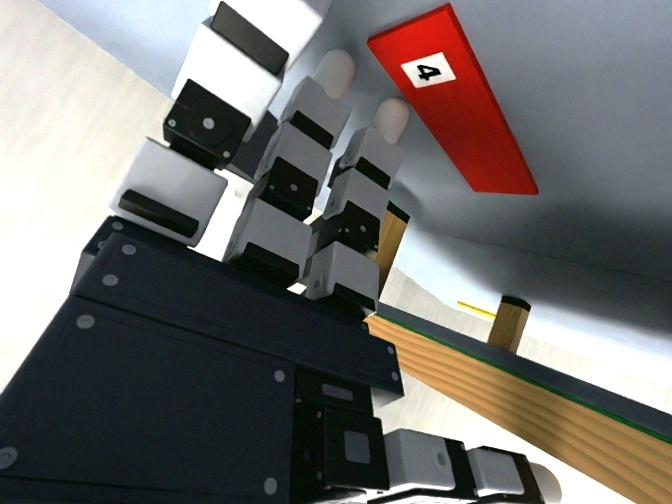

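>>> move(
  arm1={"joints": {"joint1_rad": 0.6131, "joint2_rad": 0.636, "joint4_rad": 1.4637, "joint6_rad": 1.0253}, "min_time_s": 1.5},
  cameras=["arm3_cam_wrist", "arm1_cam_wrist"],
)

Scene clock: 134.67 s.
Joint torques (N m): arm1=[1.13 -17.65 1.05 -6.91 0.1 -0.03 0.29] | arm2=[0.25 -5.99 -0.59 -8.44 -1.46 -0.11 0.39] | arm3=[0.36 -19.66 0.52 -1.01 0.05 1.74 -0.04] | arm4=[-0.42 12.06 0.69 -3.94 -0.03 -1.63 0]
Motor temperatures (°C): arm1=[32 35 27 32 36 39 38] | arm2=[33 35 32 32 37 41 47] | arm3=[37 33 29 33 33 34 35] | arm4=[33 31 30 34 32 31 42]
Flange force (N): arm1=[3.2 1.0 -1.9] | arm2=[0.0 -3.1 -0.5] | arm3=[-4.2 0.6 9.0] | arm4=[-1.1 2.4 -1.9]
move: arm1 done
Joint velocities: within noise
arm1.joint_positions: joint1_rad=+0.613 joint2_rad=+0.636 joint3_rad=+0.000 joint4_rad=+1.464 joint5_rad=+0.006 joint6_rad=+1.025 joint7_rad=+0.768 hand_index_mcp=+0.525 hand_index_abd=-0.003 hand_index_pip=+0.316 hand_index_dip=+0.455 hand_middle_mcp=+0.521 hand_middle_abd=-0.005 hand_middle_pip=+0.326 hand_middle_dip=+0.456 hand_ring_mcp=+0.520 hand_ring_abd=-0.003 hand_ring_pip=+0.326 hand_ring_dip=+0.458 hand_thumb_cmc=+0.716 hand_thumb_axl=+0.677 hand_thumb_mcp=+0.224 hand_thumb_ipl=+0.168 hand_current_limit=+0.400 hand_speed=-0.600
arm1.joint_status: all done
arm1.hand_state: blocked,goal,blocked,blocked,blocked,goal,blocked,blocked,blocked,goal,blocked,goal,goal,goal,goal,goal
arm1.index_mcp_current_ma: -111
arm1.index_abd_current_ma: -9
arm1.index_pip_current_ma: -192
arm1.index_dip_current_ma: -104
arm1.middle_mcp_current_ma: -131
arm1.middle_abd_current_ma: -17
arm1.middle_pip_current_ma: -147
arm1.middle_dip_current_ma: -97
arm1.ring_mcp_current_ma: -133
arm1.ring_abd_current_ma: -10
arm1.ring_pip_current_ma: -146
arm1.ring_dip_current_ma: -89
arm1.thumb_cmc_current_ma: 7
arm1.thumb_axl_current_ma: -3
arm1.thumb_mcp_current_ma: -12
arm1.thumb_ipl_current_ma: -2
arm1.hand_goal_index_mcp: 0.548
arm1.hand_goal_index_abd: 0.000
arm1.hand_goal_index_pip: 0.358
arm1.hand_goal_index_dip: 0.478
arm1.hand_goal_middle_mcp: 0.548
arm1.hand_goal_middle_abd: 0.000
arm1.hand_goal_middle_pip: 0.358
arm1.hand_goal_middle_dip: 0.478
arm1.hand_goal_ring_mcp: 0.548
arm1.hand_goal_ring_abd: 0.000
arm1.hand_goal_ring_pip: 0.358
arm1.hand_goal_ring_dip: 0.478
arm1.hand_goal_thumb_cmc: 0.714
arm1.hand_goal_thumb_axl: 0.678
arm1.hand_goal_thumb_mcp: 0.226
arm1.hand_goal_thumb_ipl: 0.168
arm1.hand: x=+0.1546 y=+0.3186 z=+0.9637 quat_wxyz=(+0.000, -0.753, +0.658, +0.000) (m; scene frame)
arm2, arm3, arm4: as last shown
pictures: arm1_cam_wrist, arm3_cam_wrist
camera_calibration:
arm1_cam_wrist: T_world_to_cam=[[-0.703783, 0.710399, 0.00469122, -0.0881837], [0.463214, 0.453873, 0.761204, -1.00414], [0.53863, 0.537896, -0.648495, 0.495771], [0, 0, 0, 1]] pos_world=[0.136032, 0.251725, 1.08627]
arm3_cam_wrist: T_world_to_cam=[[0.57892, 0.697921, -0.421614, 0.801628], [0.369197, 0.236665, 0.898712, -0.551332], [0.727011, -0.675941, -0.12066, 0.190397], [0, 0, 0, 1]] pos_world=[-0.398949, -0.300295, 0.85644]

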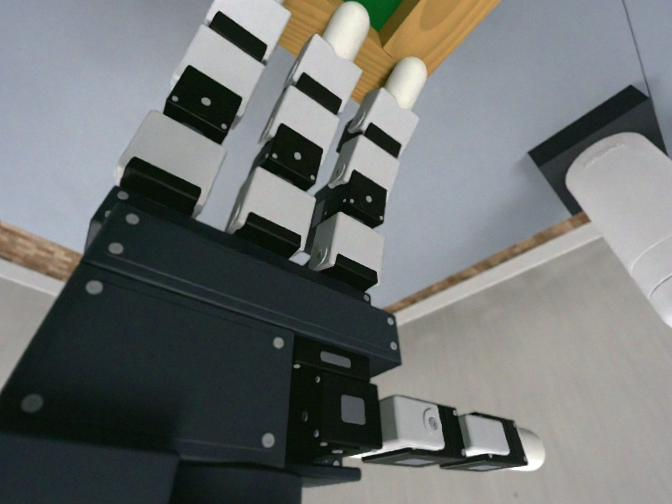

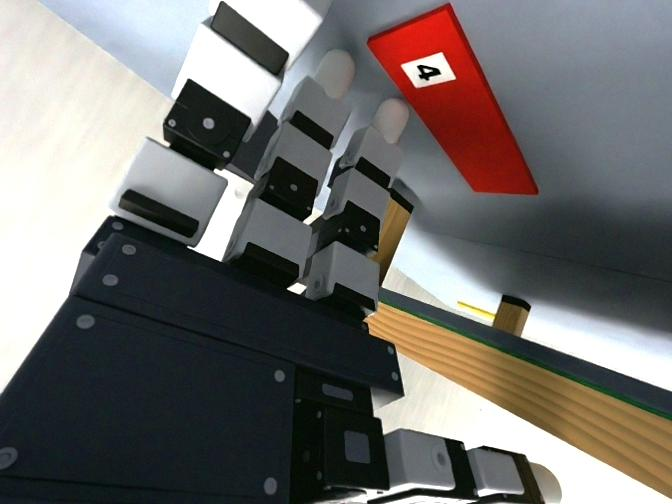

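>>> zoom_image(
  camera="arm3_cam_wrist",
  region=[340, 120, 560, 340],
)

Scaled by 2.291 from the camera's 672x504 image, which has a finer 960x720 frame.

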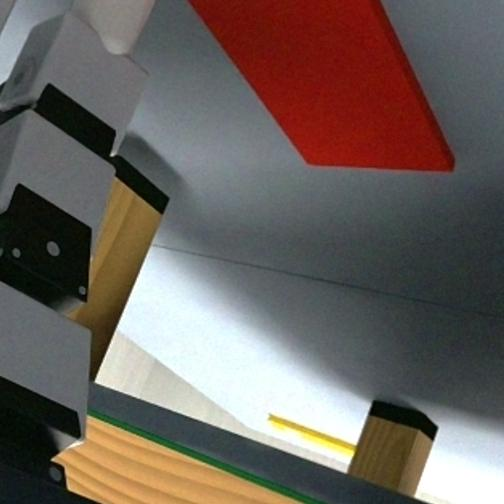

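>>> move(
  arm1={"joints": {"joint1_rad": 0.6132, "joint2_rad": 0.6480, "joint4_rad": 1.4762, "joint6_rad": 1.0009}, "min_time_s": 1.5},
  cameras=["arm3_cam_wrist"],
)

Scene clock: 136.73 s.
Joint torques (N m): arm1=[-1.5 -15.04 -1.29 -6.12 -1.09 -0.48 0.46] | arm2=[0.23 -6 -0.52 -8.34 -1.4 -0.11 0.43] | arm3=[0.38 -19.64 0.55 -1.05 0.04 1.7 -0.03] | arm4=[-0.33 12.07 0.66 -3.86 -0.04 -1.63 0.03]
Motor temperatures (°C): arm1=[32 35 27 32 36 39 38] | arm2=[33 35 32 32 37 41 47] | arm3=[37 33 29 33 33 34 35] | arm4=[33 31 30 34 32 31 42]
Flange force (N): arm1=[1.1 -3.6 -7.3] | arm2=[-0.4 -3.3 -0.6] | arm3=[-4.1 0.8 8.9] | arm4=[-1.1 2.2 -2.2]
move: arm1 done
Joint velocities: within noise
arm1.joint_positions: joint1_rad=+0.613 joint2_rad=+0.648 joint3_rad=+0.000 joint4_rad=+1.476 joint5_rad=+0.006 joint6_rad=+1.001 joint7_rad=+0.768 hand_index_mcp=+0.530 hand_index_abd=+0.011 hand_index_pip=+0.335 hand_index_dip=+0.463 hand_middle_mcp=+0.528 hand_middle_abd=+0.007 hand_middle_pip=+0.337 hand_middle_dip=+0.462 hand_ring_mcp=+0.525 hand_ring_abd=+0.006 hand_ring_pip=+0.335 hand_ring_dip=+0.463 hand_thumb_cmc=+0.716 hand_thumb_axl=+0.677 hand_thumb_mcp=+0.224 hand_thumb_ipl=+0.168 hand_current_limit=+0.400 hand_speed=-0.600
arm1.joint_status: all done
arm1.hand_state: goal,goal,blocked,goal,goal,goal,blocked,goal,blocked,goal,blocked,goal,goal,goal,goal,goal
arm1.index_mcp_current_ma: -84
arm1.index_abd_current_ma: 43
arm1.index_pip_current_ma: -103
arm1.index_dip_current_ma: -64
arm1.middle_mcp_current_ma: -93
arm1.middle_abd_current_ma: 27
arm1.middle_pip_current_ma: -95
arm1.middle_dip_current_ma: -72
arm1.ring_mcp_current_ma: -109
arm1.ring_abd_current_ma: 22
arm1.ring_pip_current_ma: -104
arm1.ring_dip_current_ma: -68
arm1.thumb_cmc_current_ma: 7
arm1.thumb_axl_current_ma: -3
arm1.thumb_mcp_current_ma: -12
arm1.thumb_ipl_current_ma: -2
arm1.hand_goal_index_mcp: 0.548
arm1.hand_goal_index_abd: 0.000
arm1.hand_goal_index_pip: 0.358
arm1.hand_goal_index_dip: 0.478
arm1.hand_goal_middle_mcp: 0.548
arm1.hand_goal_middle_abd: 0.000
arm1.hand_goal_middle_pip: 0.358
arm1.hand_goal_middle_dip: 0.478
arm1.hand_goal_ring_mcp: 0.548
arm1.hand_goal_ring_abd: 0.000
arm1.hand_goal_ring_pip: 0.358
arm1.hand_goal_ring_dip: 0.478
arm1.hand_goal_thumb_cmc: 0.714
arm1.hand_goal_thumb_axl: 0.678
arm1.hand_goal_thumb_mcp: 0.226
arm1.hand_goal_thumb_ipl: 0.168
arm1.hand: x=+0.1547 y=+0.3185 z=+0.9541 quat_wxyz=(+0.000, -0.753, +0.658, +0.000) (m; scene frame)
arm2, arm4: as last shown
arm3.joint_positions: joint1_rad=+0.574 joint2_rad=+0.851 joint3_rad=+0.000 joint4_rad=+2.140 joint5_rad=+2.435 joint6_rad=+0.674 joint7_rad=+0.149 hand_index_mcp=+0.539 hand_index_abd=-0.001 hand_index_pip=+0.357 hand_index_dip=+0.476 hand_middle_mcp=+0.538 hand_middle_abd=-0.001 hand_middle_pip=+0.358 hand_middle_dip=+0.480 hand_ring_mcp=+0.136 hand_ring_abd=-0.001 hand_ring_pip=-0.078 hand_ring_dip=+0.263 hand_thumb_cmc=+0.704 hand_thumb_axl=+0.677 hand_thumb_mcp=+0.225 hand_thumb_ipl=+0.168 hand_current_limit=+0.400 hand_speed=-0.600
arm3.joint_status: not commanded
arm3.hand_state: goal,goal,goal,goal,goal,goal,goal,goal,goal,goal,goal,goal,goal,goal,goal,goal
arm3.index_mcp_current_ma: -8
arm3.index_abd_current_ma: 0
arm3.index_pip_current_ma: 0
arm3.index_dip_current_ma: -1
arm3.middle_mcp_current_ma: -9
arm3.middle_abd_current_ma: 0
arm3.middle_pip_current_ma: 0
arm3.middle_dip_current_ma: 1
arm3.ring_mcp_current_ma: -1
arm3.ring_abd_current_ma: 0
arm3.ring_pip_current_ma: 1
arm3.ring_dip_current_ma: 1
arm3.thumb_cmc_current_ma: -9
arm3.thumb_axl_current_ma: 0
arm3.thumb_mcp_current_ma: 0
arm3.thumb_ipl_current_ma: 0
arm3.hand_goal_index_mcp: 0.548
arm3.hand_goal_index_abd: 0.000
arm3.hand_goal_index_pip: 0.358
arm3.hand_goal_index_dip: 0.478
arm3.hand_goal_middle_mcp: 0.548
arm3.hand_goal_middle_abd: 0.000
arm3.hand_goal_middle_pip: 0.358
arm3.hand_goal_middle_dip: 0.478
arm3.hand_goal_ring_mcp: 0.138
arm3.hand_goal_ring_abd: 0.000
arm3.hand_goal_ring_pip: -0.080
arm3.hand_goal_ring_dip: 0.260
arm3.hand_goal_thumb_cmc: 0.714
arm3.hand_goal_thumb_axl: 0.678
arm3.hand_goal_thumb_mcp: 0.226
arm3.hand_goal_thumb_ipl: 0.168
arm3.hand: x=-0.2990 y=-0.3717 z=+0.7885 quat_wxyz=(+0.063, -0.166, +0.907, -0.383) (m; scene frame)
pictures: arm3_cam_wrist
camera_calibration:
arm3_cam_wrist: T_world_to_cam=[[0.57892, 0.697921, -0.421614, 0.801628], [0.369197, 0.236665, 0.898712, -0.551332], [0.727011, -0.675941, -0.12066, 0.190397], [0, 0, 0, 1]] pos_world=[-0.398949, -0.300295, 0.85644]

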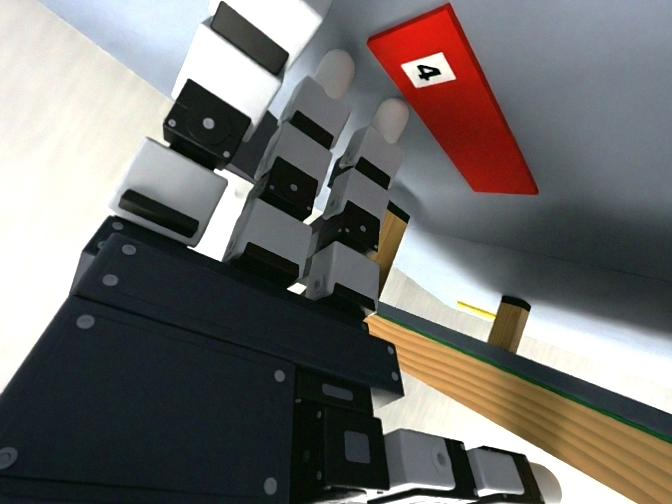

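>>> move(
  arm3={"joints": {"joint2_rad": -0.2}, "min_time_s": 2},
)

>>> move(
  arm3={"joints": {"joint1_rad": 0.7592, "joint4_rad": 1.6676, "joint5_rad": -0.0088, "joint6_rad": 0.7019, "joint7_rad": 0.0246, "hand_index_mcp": 0.137, "hand_index_pip": -0.08, "hand_index_dip": 0.26, "hand_ring_mcp": 0.548, "hand_ring_pip": 0.358, "hand_ring_dip": 0.478}, "min_time_s": 2.5},
)

>>> move(
  arm3={"joints": {"joint2_rad": 0.7727}, "min_time_s": 2.5},
  cameras=["arm3_cam_wrist", "arm1_cam_wrist", "cam_high"],
)

Scene clock: 140.60 s.
Joint torques (N m): arm1=[-1.56 -15.04 -1.31 -6.12 -1.07 -0.5 0.47] | arm2=[0.21 -5.96 -0.54 -8.44 -1.43 -0.1 0.41] | arm3=[0.32 -8.67 -0.96 -8.63 0.85 2.04 -0.11] | arm4=[-0.45 11.99 0.61 -3.93 -0.02 -1.58 -0.05]
Motor temperatures (°C): arm1=[32 35 27 32 36 39 38] | arm2=[33 35 32 32 37 41 47] | arm3=[37 33 29 33 33 34 35] | arm4=[33 31 30 34 32 31 42]
Flange force (N): arm1=[1.0 -3.6 -7.3] | arm2=[-0.1 -3.0 -0.4] | arm3=[-0.5 0.9 9.8] | arm4=[-1.2 2.2 -1.8]
move: arm3 done
Joint velocities: within noise
arm1, arm2: as last shown
arm3.joint_positions: joint1_rad=+0.574 joint2_rad=-0.200 joint3_rad=+0.000 joint4_rad=+2.140 joint5_rad=+2.435 joint6_rad=+0.674 joint7_rad=+0.149 hand_index_mcp=+0.539 hand_index_abd=-0.001 hand_index_pip=+0.357 hand_index_dip=+0.476 hand_middle_mcp=+0.538 hand_middle_abd=-0.001 hand_middle_pip=+0.358 hand_middle_dip=+0.480 hand_ring_mcp=+0.134 hand_ring_abd=-0.001 hand_ring_pip=-0.078 hand_ring_dip=+0.263 hand_thumb_cmc=+0.704 hand_thumb_axl=+0.677 hand_thumb_mcp=+0.225 hand_thumb_ipl=+0.168 hand_current_limit=+0.400 hand_speed=-0.600
arm3.joint_status: all done
arm3.hand_state: goal,goal,goal,goal,goal,goal,goal,goal,goal,goal,goal,goal,goal,goal,goal,goal
arm3.index_mcp_current_ma: -8
arm3.index_abd_current_ma: 0
arm3.index_pip_current_ma: 0
arm3.index_dip_current_ma: -1
arm3.middle_mcp_current_ma: -9
arm3.middle_abd_current_ma: 0
arm3.middle_pip_current_ma: 0
arm3.middle_dip_current_ma: 1
arm3.ring_mcp_current_ma: -2
arm3.ring_abd_current_ma: 0
arm3.ring_pip_current_ma: 1
arm3.ring_dip_current_ma: 1
arm3.thumb_cmc_current_ma: -9
arm3.thumb_axl_current_ma: 0
arm3.thumb_mcp_current_ma: 0
arm3.thumb_ipl_current_ma: 0
arm3.hand_goal_index_mcp: 0.548
arm3.hand_goal_index_abd: 0.000
arm3.hand_goal_index_pip: 0.358
arm3.hand_goal_index_dip: 0.478
arm3.hand_goal_middle_mcp: 0.548
arm3.hand_goal_middle_abd: 0.000
arm3.hand_goal_middle_pip: 0.358
arm3.hand_goal_middle_dip: 0.478
arm3.hand_goal_ring_mcp: 0.138
arm3.hand_goal_ring_abd: 0.000
arm3.hand_goal_ring_pip: -0.080
arm3.hand_goal_ring_dip: 0.260
arm3.hand_goal_thumb_cmc: 0.714
arm3.hand_goal_thumb_axl: 0.678
arm3.hand_goal_thumb_mcp: 0.226
arm3.hand_goal_thumb_ipl: 0.168
arm3.hand: x=-0.2874 y=-0.3760 z=+1.3797 quat_wxyz=(+0.378, -0.008, +0.647, -0.662) (m; scene frame)
arm4.joint_positions: joint1_rad=+0.750 joint2_rad=-1.000 joint3_rad=+0.000 joint4_rad=+1.346 joint5_rad=-0.124 joint6_rad=+2.019 joint7_rad=+1.794 hand_index_mcp=+0.753 hand_index_abd=+0.000 hand_index_pip=+0.577 hand_index_dip=+0.696 hand_middle_mcp=+0.753 hand_middle_abd=+0.000 hand_middle_pip=+0.577 hand_middle_dip=+0.696 hand_ring_mcp=+0.753 hand_ring_abd=+0.000 hand_ring_pip=+0.577 hand_ring_dip=+0.696 hand_thumb_cmc=+0.714 hand_thumb_axl=+0.677 hand_thumb_mcp=+0.224 hand_thumb_ipl=+0.168 hand_current_limit=+0.400 hand_speed=-0.600
arm4.joint_status: not commanded
arm4.hand_state: goal,goal,goal,goal,goal,goal,goal,goal,goal,goal,goal,goal,goal,goal,goal,goal
arm4.index_mcp_current_ma: 0
arm4.index_abd_current_ma: 0
arm4.index_pip_current_ma: 0
arm4.index_dip_current_ma: 0
arm4.middle_mcp_current_ma: 0
arm4.middle_abd_current_ma: 0
arm4.middle_pip_current_ma: 0
arm4.middle_dip_current_ma: 0
arm4.ring_mcp_current_ma: 0
arm4.ring_abd_current_ma: 0
arm4.ring_pip_current_ma: 0
arm4.ring_dip_current_ma: 0
arm4.thumb_cmc_current_ma: 0
arm4.thumb_axl_current_ma: 0
arm4.thumb_mcp_current_ma: 0
arm4.thumb_ipl_current_ma: 0
arm4.hand_goal_index_mcp: 0.754
arm4.hand_goal_index_abd: 0.000
arm4.hand_goal_index_pip: 0.576
arm4.hand_goal_index_dip: 0.696
arm4.hand_goal_middle_mcp: 0.754
arm4.hand_goal_middle_abd: 0.000
arm4.hand_goal_middle_pip: 0.576
arm4.hand_goal_middle_dip: 0.696
arm4.hand_goal_ring_mcp: 0.754
arm4.hand_goal_ring_abd: 0.000
arm4.hand_goal_ring_pip: 0.576
arm4.hand_goal_ring_dip: 0.696
arm4.hand_goal_thumb_cmc: 0.714
arm4.hand_goal_thumb_axl: 0.678
arm4.hand_goal_thumb_mcp: 0.226
arm4.hand_goal_thumb_ipl: 0.168
arm4.hand: x=-0.3203 y=-0.6152 z=+1.3861 quat_wxyz=(+0.351, -0.484, +0.789, +0.143) (m; scene frame)
pictures: none

Scene clock: 143.60 s.
Joint torques (N m): arm1=[-1.47 -15.01 -1.31 -6.17 -1.06 -0.49 0.45] | arm2=[0.24 -6.03 -0.66 -8.39 -1.47 -0.1 0.4] | arm3=[0.31 -8.98 -0.67 -8.95 -0.08 -2.46 -0.03] | arm4=[-0.33 12.02 0.67 -3.88 -0.01 -1.6 -0.01]
Motor temperatures (°C): arm1=[32 35 27 32 36 39 37] | arm2=[33 35 32 32 37 41 47] | arm3=[37 33 29 34 33 34 35] | arm4=[33 31 30 34 32 31 42]
Flange force (N): arm1=[1.3 -3.7 -7.3] | arm2=[0.1 -3.3 -0.8] | arm3=[-2.9 9.9 3.0] | arm4=[-1.2 2.1 -2.1]
move: arm3 done
Joint velocities: within noise
arm1, arm2, arm4: as last shown
arm3.joint_positions: joint1_rad=+0.759 joint2_rad=-0.200 joint3_rad=+0.000 joint4_rad=+1.668 joint5_rad=-0.009 joint6_rad=+0.702 joint7_rad=+0.025 hand_index_mcp=+0.144 hand_index_abd=-0.001 hand_index_pip=-0.078 hand_index_dip=+0.263 hand_middle_mcp=+0.554 hand_middle_abd=-0.001 hand_middle_pip=+0.358 hand_middle_dip=+0.480 hand_ring_mcp=+0.554 hand_ring_abd=-0.001 hand_ring_pip=+0.358 hand_ring_dip=+0.476 hand_thumb_cmc=+0.720 hand_thumb_axl=+0.677 hand_thumb_mcp=+0.225 hand_thumb_ipl=+0.168 hand_current_limit=+0.400 hand_speed=-0.600
arm3.joint_status: all done
arm3.hand_state: goal,goal,goal,goal,goal,goal,goal,goal,goal,goal,goal,goal,goal,goal,goal,goal
arm3.index_mcp_current_ma: 4
arm3.index_abd_current_ma: 0
arm3.index_pip_current_ma: 1
arm3.index_dip_current_ma: 1
arm3.middle_mcp_current_ma: 5
arm3.middle_abd_current_ma: 0
arm3.middle_pip_current_ma: 0
arm3.middle_dip_current_ma: 1
arm3.ring_mcp_current_ma: 4
arm3.ring_abd_current_ma: 0
arm3.ring_pip_current_ma: 0
arm3.ring_dip_current_ma: -1
arm3.thumb_cmc_current_ma: 4
arm3.thumb_axl_current_ma: 0
arm3.thumb_mcp_current_ma: 0
arm3.thumb_ipl_current_ma: 0
arm3.hand_goal_index_mcp: 0.138
arm3.hand_goal_index_abd: 0.000
arm3.hand_goal_index_pip: -0.080
arm3.hand_goal_index_dip: 0.260
arm3.hand_goal_middle_mcp: 0.548
arm3.hand_goal_middle_abd: 0.000
arm3.hand_goal_middle_pip: 0.358
arm3.hand_goal_middle_dip: 0.478
arm3.hand_goal_ring_mcp: 0.548
arm3.hand_goal_ring_abd: 0.000
arm3.hand_goal_ring_pip: 0.358
arm3.hand_goal_ring_dip: 0.478
arm3.hand_goal_thumb_cmc: 0.714
arm3.hand_goal_thumb_axl: 0.678
arm3.hand_goal_thumb_mcp: 0.226
arm3.hand_goal_thumb_ipl: 0.168
arm3.hand: x=-0.3188 y=-0.4093 z=+1.4398 quat_wxyz=(+0.435, +0.816, +0.341, +0.171) (m; scene frame)
pictures: none

Scene clock: 146.47 s.
Joint torques (N m): arm1=[-1.5 -15.03 -1.28 -6.12 -1.09 -0.5 0.43] | arm2=[0.26 -5.93 -0.65 -8.33 -1.48 -0.11 0.4] | arm3=[0.42 -21.41 -0.29 -3.78 -0.12 -0.26 -0.01] | arm4=[-0.4 12 0.73 -3.77 0 -1.54 -0.04]
Motor temperatures (°C): arm1=[32 35 27 32 36 39 37] | arm2=[33 35 32 32 37 41 47] | arm3=[37 33 29 34 33 34 35] | arm4=[33 31 30 34 32 31 42]
Flange force (N): arm1=[1.0 -3.6 -7.4] | arm2=[-0.1 -3.2 -0.8] | arm3=[0.0 10.6 3.4] | arm4=[-1.5 2.3 -2.3]
move: arm3 done
Joint velocities: within noise
arm1, arm4: as last shown
arm2.joint_positions: joint1_rad=+2.181 joint2_rad=-0.200 joint3_rad=+0.000 joint4_rad=+1.777 joint5_rad=+2.495 joint6_rad=-1.495 joint7_rad=+0.021 hand_index_mcp=+0.755 hand_index_abd=+0.000 hand_index_pip=+0.576 hand_index_dip=+0.694 hand_middle_mcp=+0.755 hand_middle_abd=-0.001 hand_middle_pip=+0.576 hand_middle_dip=+0.696 hand_ring_mcp=+0.755 hand_ring_abd=-0.001 hand_ring_pip=+0.577 hand_ring_dip=+0.696 hand_thumb_cmc=+0.873 hand_thumb_axl=+0.676 hand_thumb_mcp=+0.930 hand_thumb_ipl=+0.849 hand_current_limit=+0.400 hand_speed=-0.600
arm2.joint_status: not commanded
arm2.hand_state: goal,goal,goal,goal,goal,goal,goal,goal,goal,goal,goal,goal,goal,goal,goal,goal
arm2.index_mcp_current_ma: 0
arm2.index_abd_current_ma: 0
arm2.index_pip_current_ma: 0
arm2.index_dip_current_ma: -1
arm2.middle_mcp_current_ma: 0
arm2.middle_abd_current_ma: 0
arm2.middle_pip_current_ma: 0
arm2.middle_dip_current_ma: 0
arm2.ring_mcp_current_ma: 0
arm2.ring_abd_current_ma: 0
arm2.ring_pip_current_ma: 0
arm2.ring_dip_current_ma: 0
arm2.thumb_cmc_current_ma: 2
arm2.thumb_axl_current_ma: -1
arm2.thumb_mcp_current_ma: 0
arm2.thumb_ipl_current_ma: 0
arm2.hand_goal_index_mcp: 0.754
arm2.hand_goal_index_abd: 0.000
arm2.hand_goal_index_pip: 0.576
arm2.hand_goal_index_dip: 0.696
arm2.hand_goal_middle_mcp: 0.754
arm2.hand_goal_middle_abd: 0.000
arm2.hand_goal_middle_pip: 0.576
arm2.hand_goal_middle_dip: 0.696
arm2.hand_goal_ring_mcp: 0.754
arm2.hand_goal_ring_abd: 0.000
arm2.hand_goal_ring_pip: 0.576
arm2.hand_goal_ring_dip: 0.696
arm2.hand_goal_thumb_cmc: 0.870
arm2.hand_goal_thumb_axl: 0.678
arm2.hand_goal_thumb_mcp: 0.930
arm2.hand_goal_thumb_ipl: 0.850
arm2.hand: x=-0.1675 y=+0.5944 z=+1.2163 quat_wxyz=(+0.122, +0.835, +0.448, -0.293) (m; scene frame)
arm3.joint_positions: joint1_rad=+0.759 joint2_rad=+0.773 joint3_rad=+0.000 joint4_rad=+1.668 joint5_rad=-0.009 joint6_rad=+0.702 joint7_rad=+0.025 hand_index_mcp=+0.144 hand_index_abd=-0.001 hand_index_pip=-0.078 hand_index_dip=+0.263 hand_middle_mcp=+0.554 hand_middle_abd=-0.001 hand_middle_pip=+0.358 hand_middle_dip=+0.480 hand_ring_mcp=+0.554 hand_ring_abd=-0.001 hand_ring_pip=+0.358 hand_ring_dip=+0.476 hand_thumb_cmc=+0.717 hand_thumb_axl=+0.677 hand_thumb_mcp=+0.223 hand_thumb_ipl=+0.168 hand_current_limit=+0.400 hand_speed=-0.600
arm3.joint_status: all done
arm3.hand_state: goal,goal,goal,goal,goal,goal,goal,goal,goal,goal,goal,goal,goal,goal,goal,goal
arm3.index_mcp_current_ma: 4
arm3.index_abd_current_ma: 0
arm3.index_pip_current_ma: 1
arm3.index_dip_current_ma: 1
arm3.middle_mcp_current_ma: 5
arm3.middle_abd_current_ma: 0
arm3.middle_pip_current_ma: 0
arm3.middle_dip_current_ma: 1
arm3.ring_mcp_current_ma: 4
arm3.ring_abd_current_ma: 0
arm3.ring_pip_current_ma: 0
arm3.ring_dip_current_ma: -1
arm3.thumb_cmc_current_ma: 1
arm3.thumb_axl_current_ma: 0
arm3.thumb_mcp_current_ma: -2
arm3.thumb_ipl_current_ma: 0
arm3.hand_goal_index_mcp: 0.138
arm3.hand_goal_index_abd: 0.000
arm3.hand_goal_index_pip: -0.080
arm3.hand_goal_index_dip: 0.260
arm3.hand_goal_middle_mcp: 0.548
arm3.hand_goal_middle_abd: 0.000
arm3.hand_goal_middle_pip: 0.358
arm3.hand_goal_middle_dip: 0.478
arm3.hand_goal_ring_mcp: 0.548
arm3.hand_goal_ring_abd: 0.000
arm3.hand_goal_ring_pip: 0.358
arm3.hand_goal_ring_dip: 0.478
arm3.hand_goal_thumb_cmc: 0.714
arm3.hand_goal_thumb_axl: 0.678
arm3.hand_goal_thumb_mcp: 0.226
arm3.hand_goal_thumb_ipl: 0.168
arm3.hand: x=-0.2824 y=-0.4517 z=+0.8539 quat_wxyz=(+0.000, +0.924, +0.383, +0.000) (m; scene frame)
pictures: arm1_cam_wrist, arm3_cam_wrist, cam_high
camera_calibration:
arm1_cam_wrist: T_world_to_cam=[[-0.703843, 0.710341, 0.00448383, -0.0877514], [0.46313, 0.454089, 0.761126, -0.996793], [0.538623, 0.53779, -0.648588, 0.489673], [0, 0, 0, 1]] pos_world=[0.136132, 0.251625, 1.07667]
arm3_cam_wrist: T_world_to_cam=[[-0.128131, -0.991114, 0.0357254, -0.477686], [-0.705494, 0.116405, 0.699091, -0.784662], [-0.697037, 0.0643711, -0.71414, 0.571201], [0, 0, 0, 1]] pos_world=[-0.216633, -0.418871, 0.973533]

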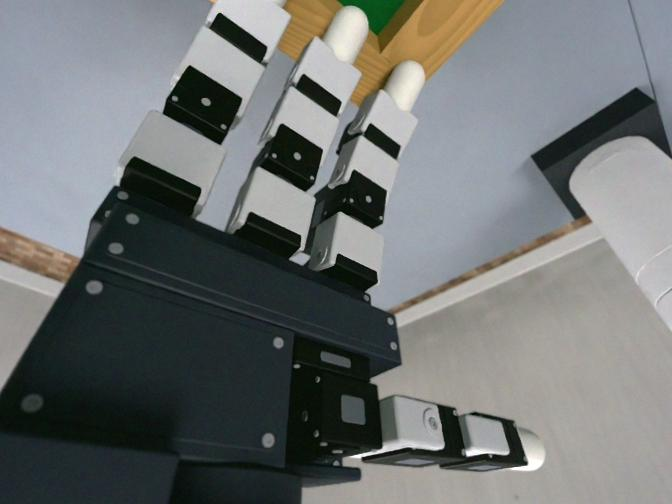

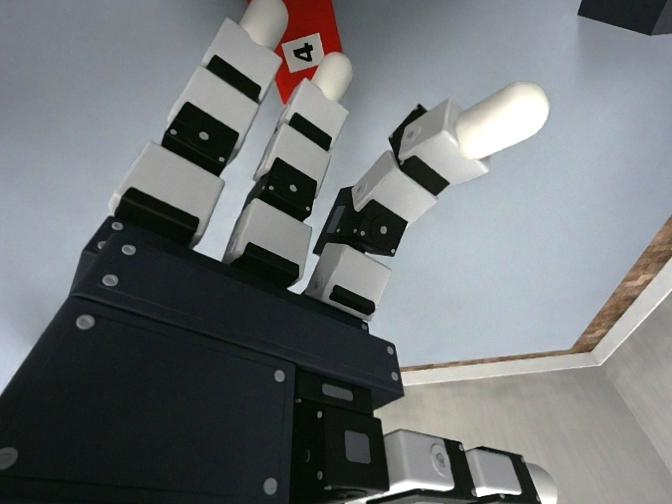

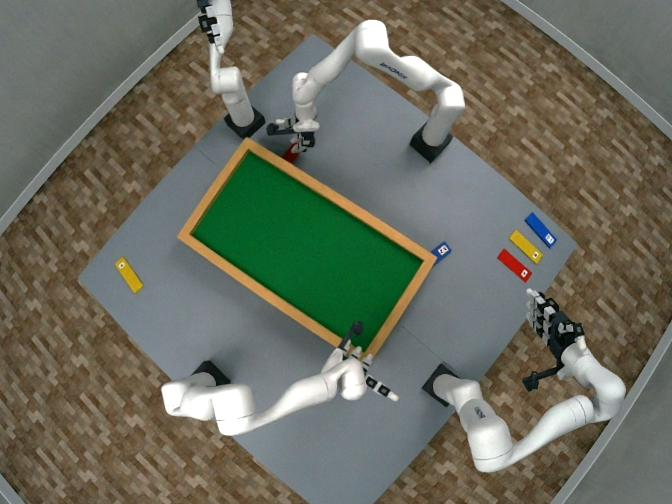

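>>> zoom_image(
  camera="arm3_cam_wrist",
  region=[190, 0, 440, 140],
)

Scaled by 2.016 from the camera's 672x504 image, which has a finer 960x720 frame.

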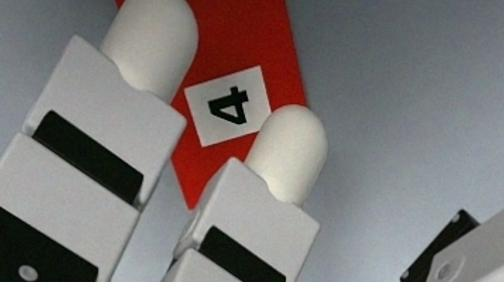

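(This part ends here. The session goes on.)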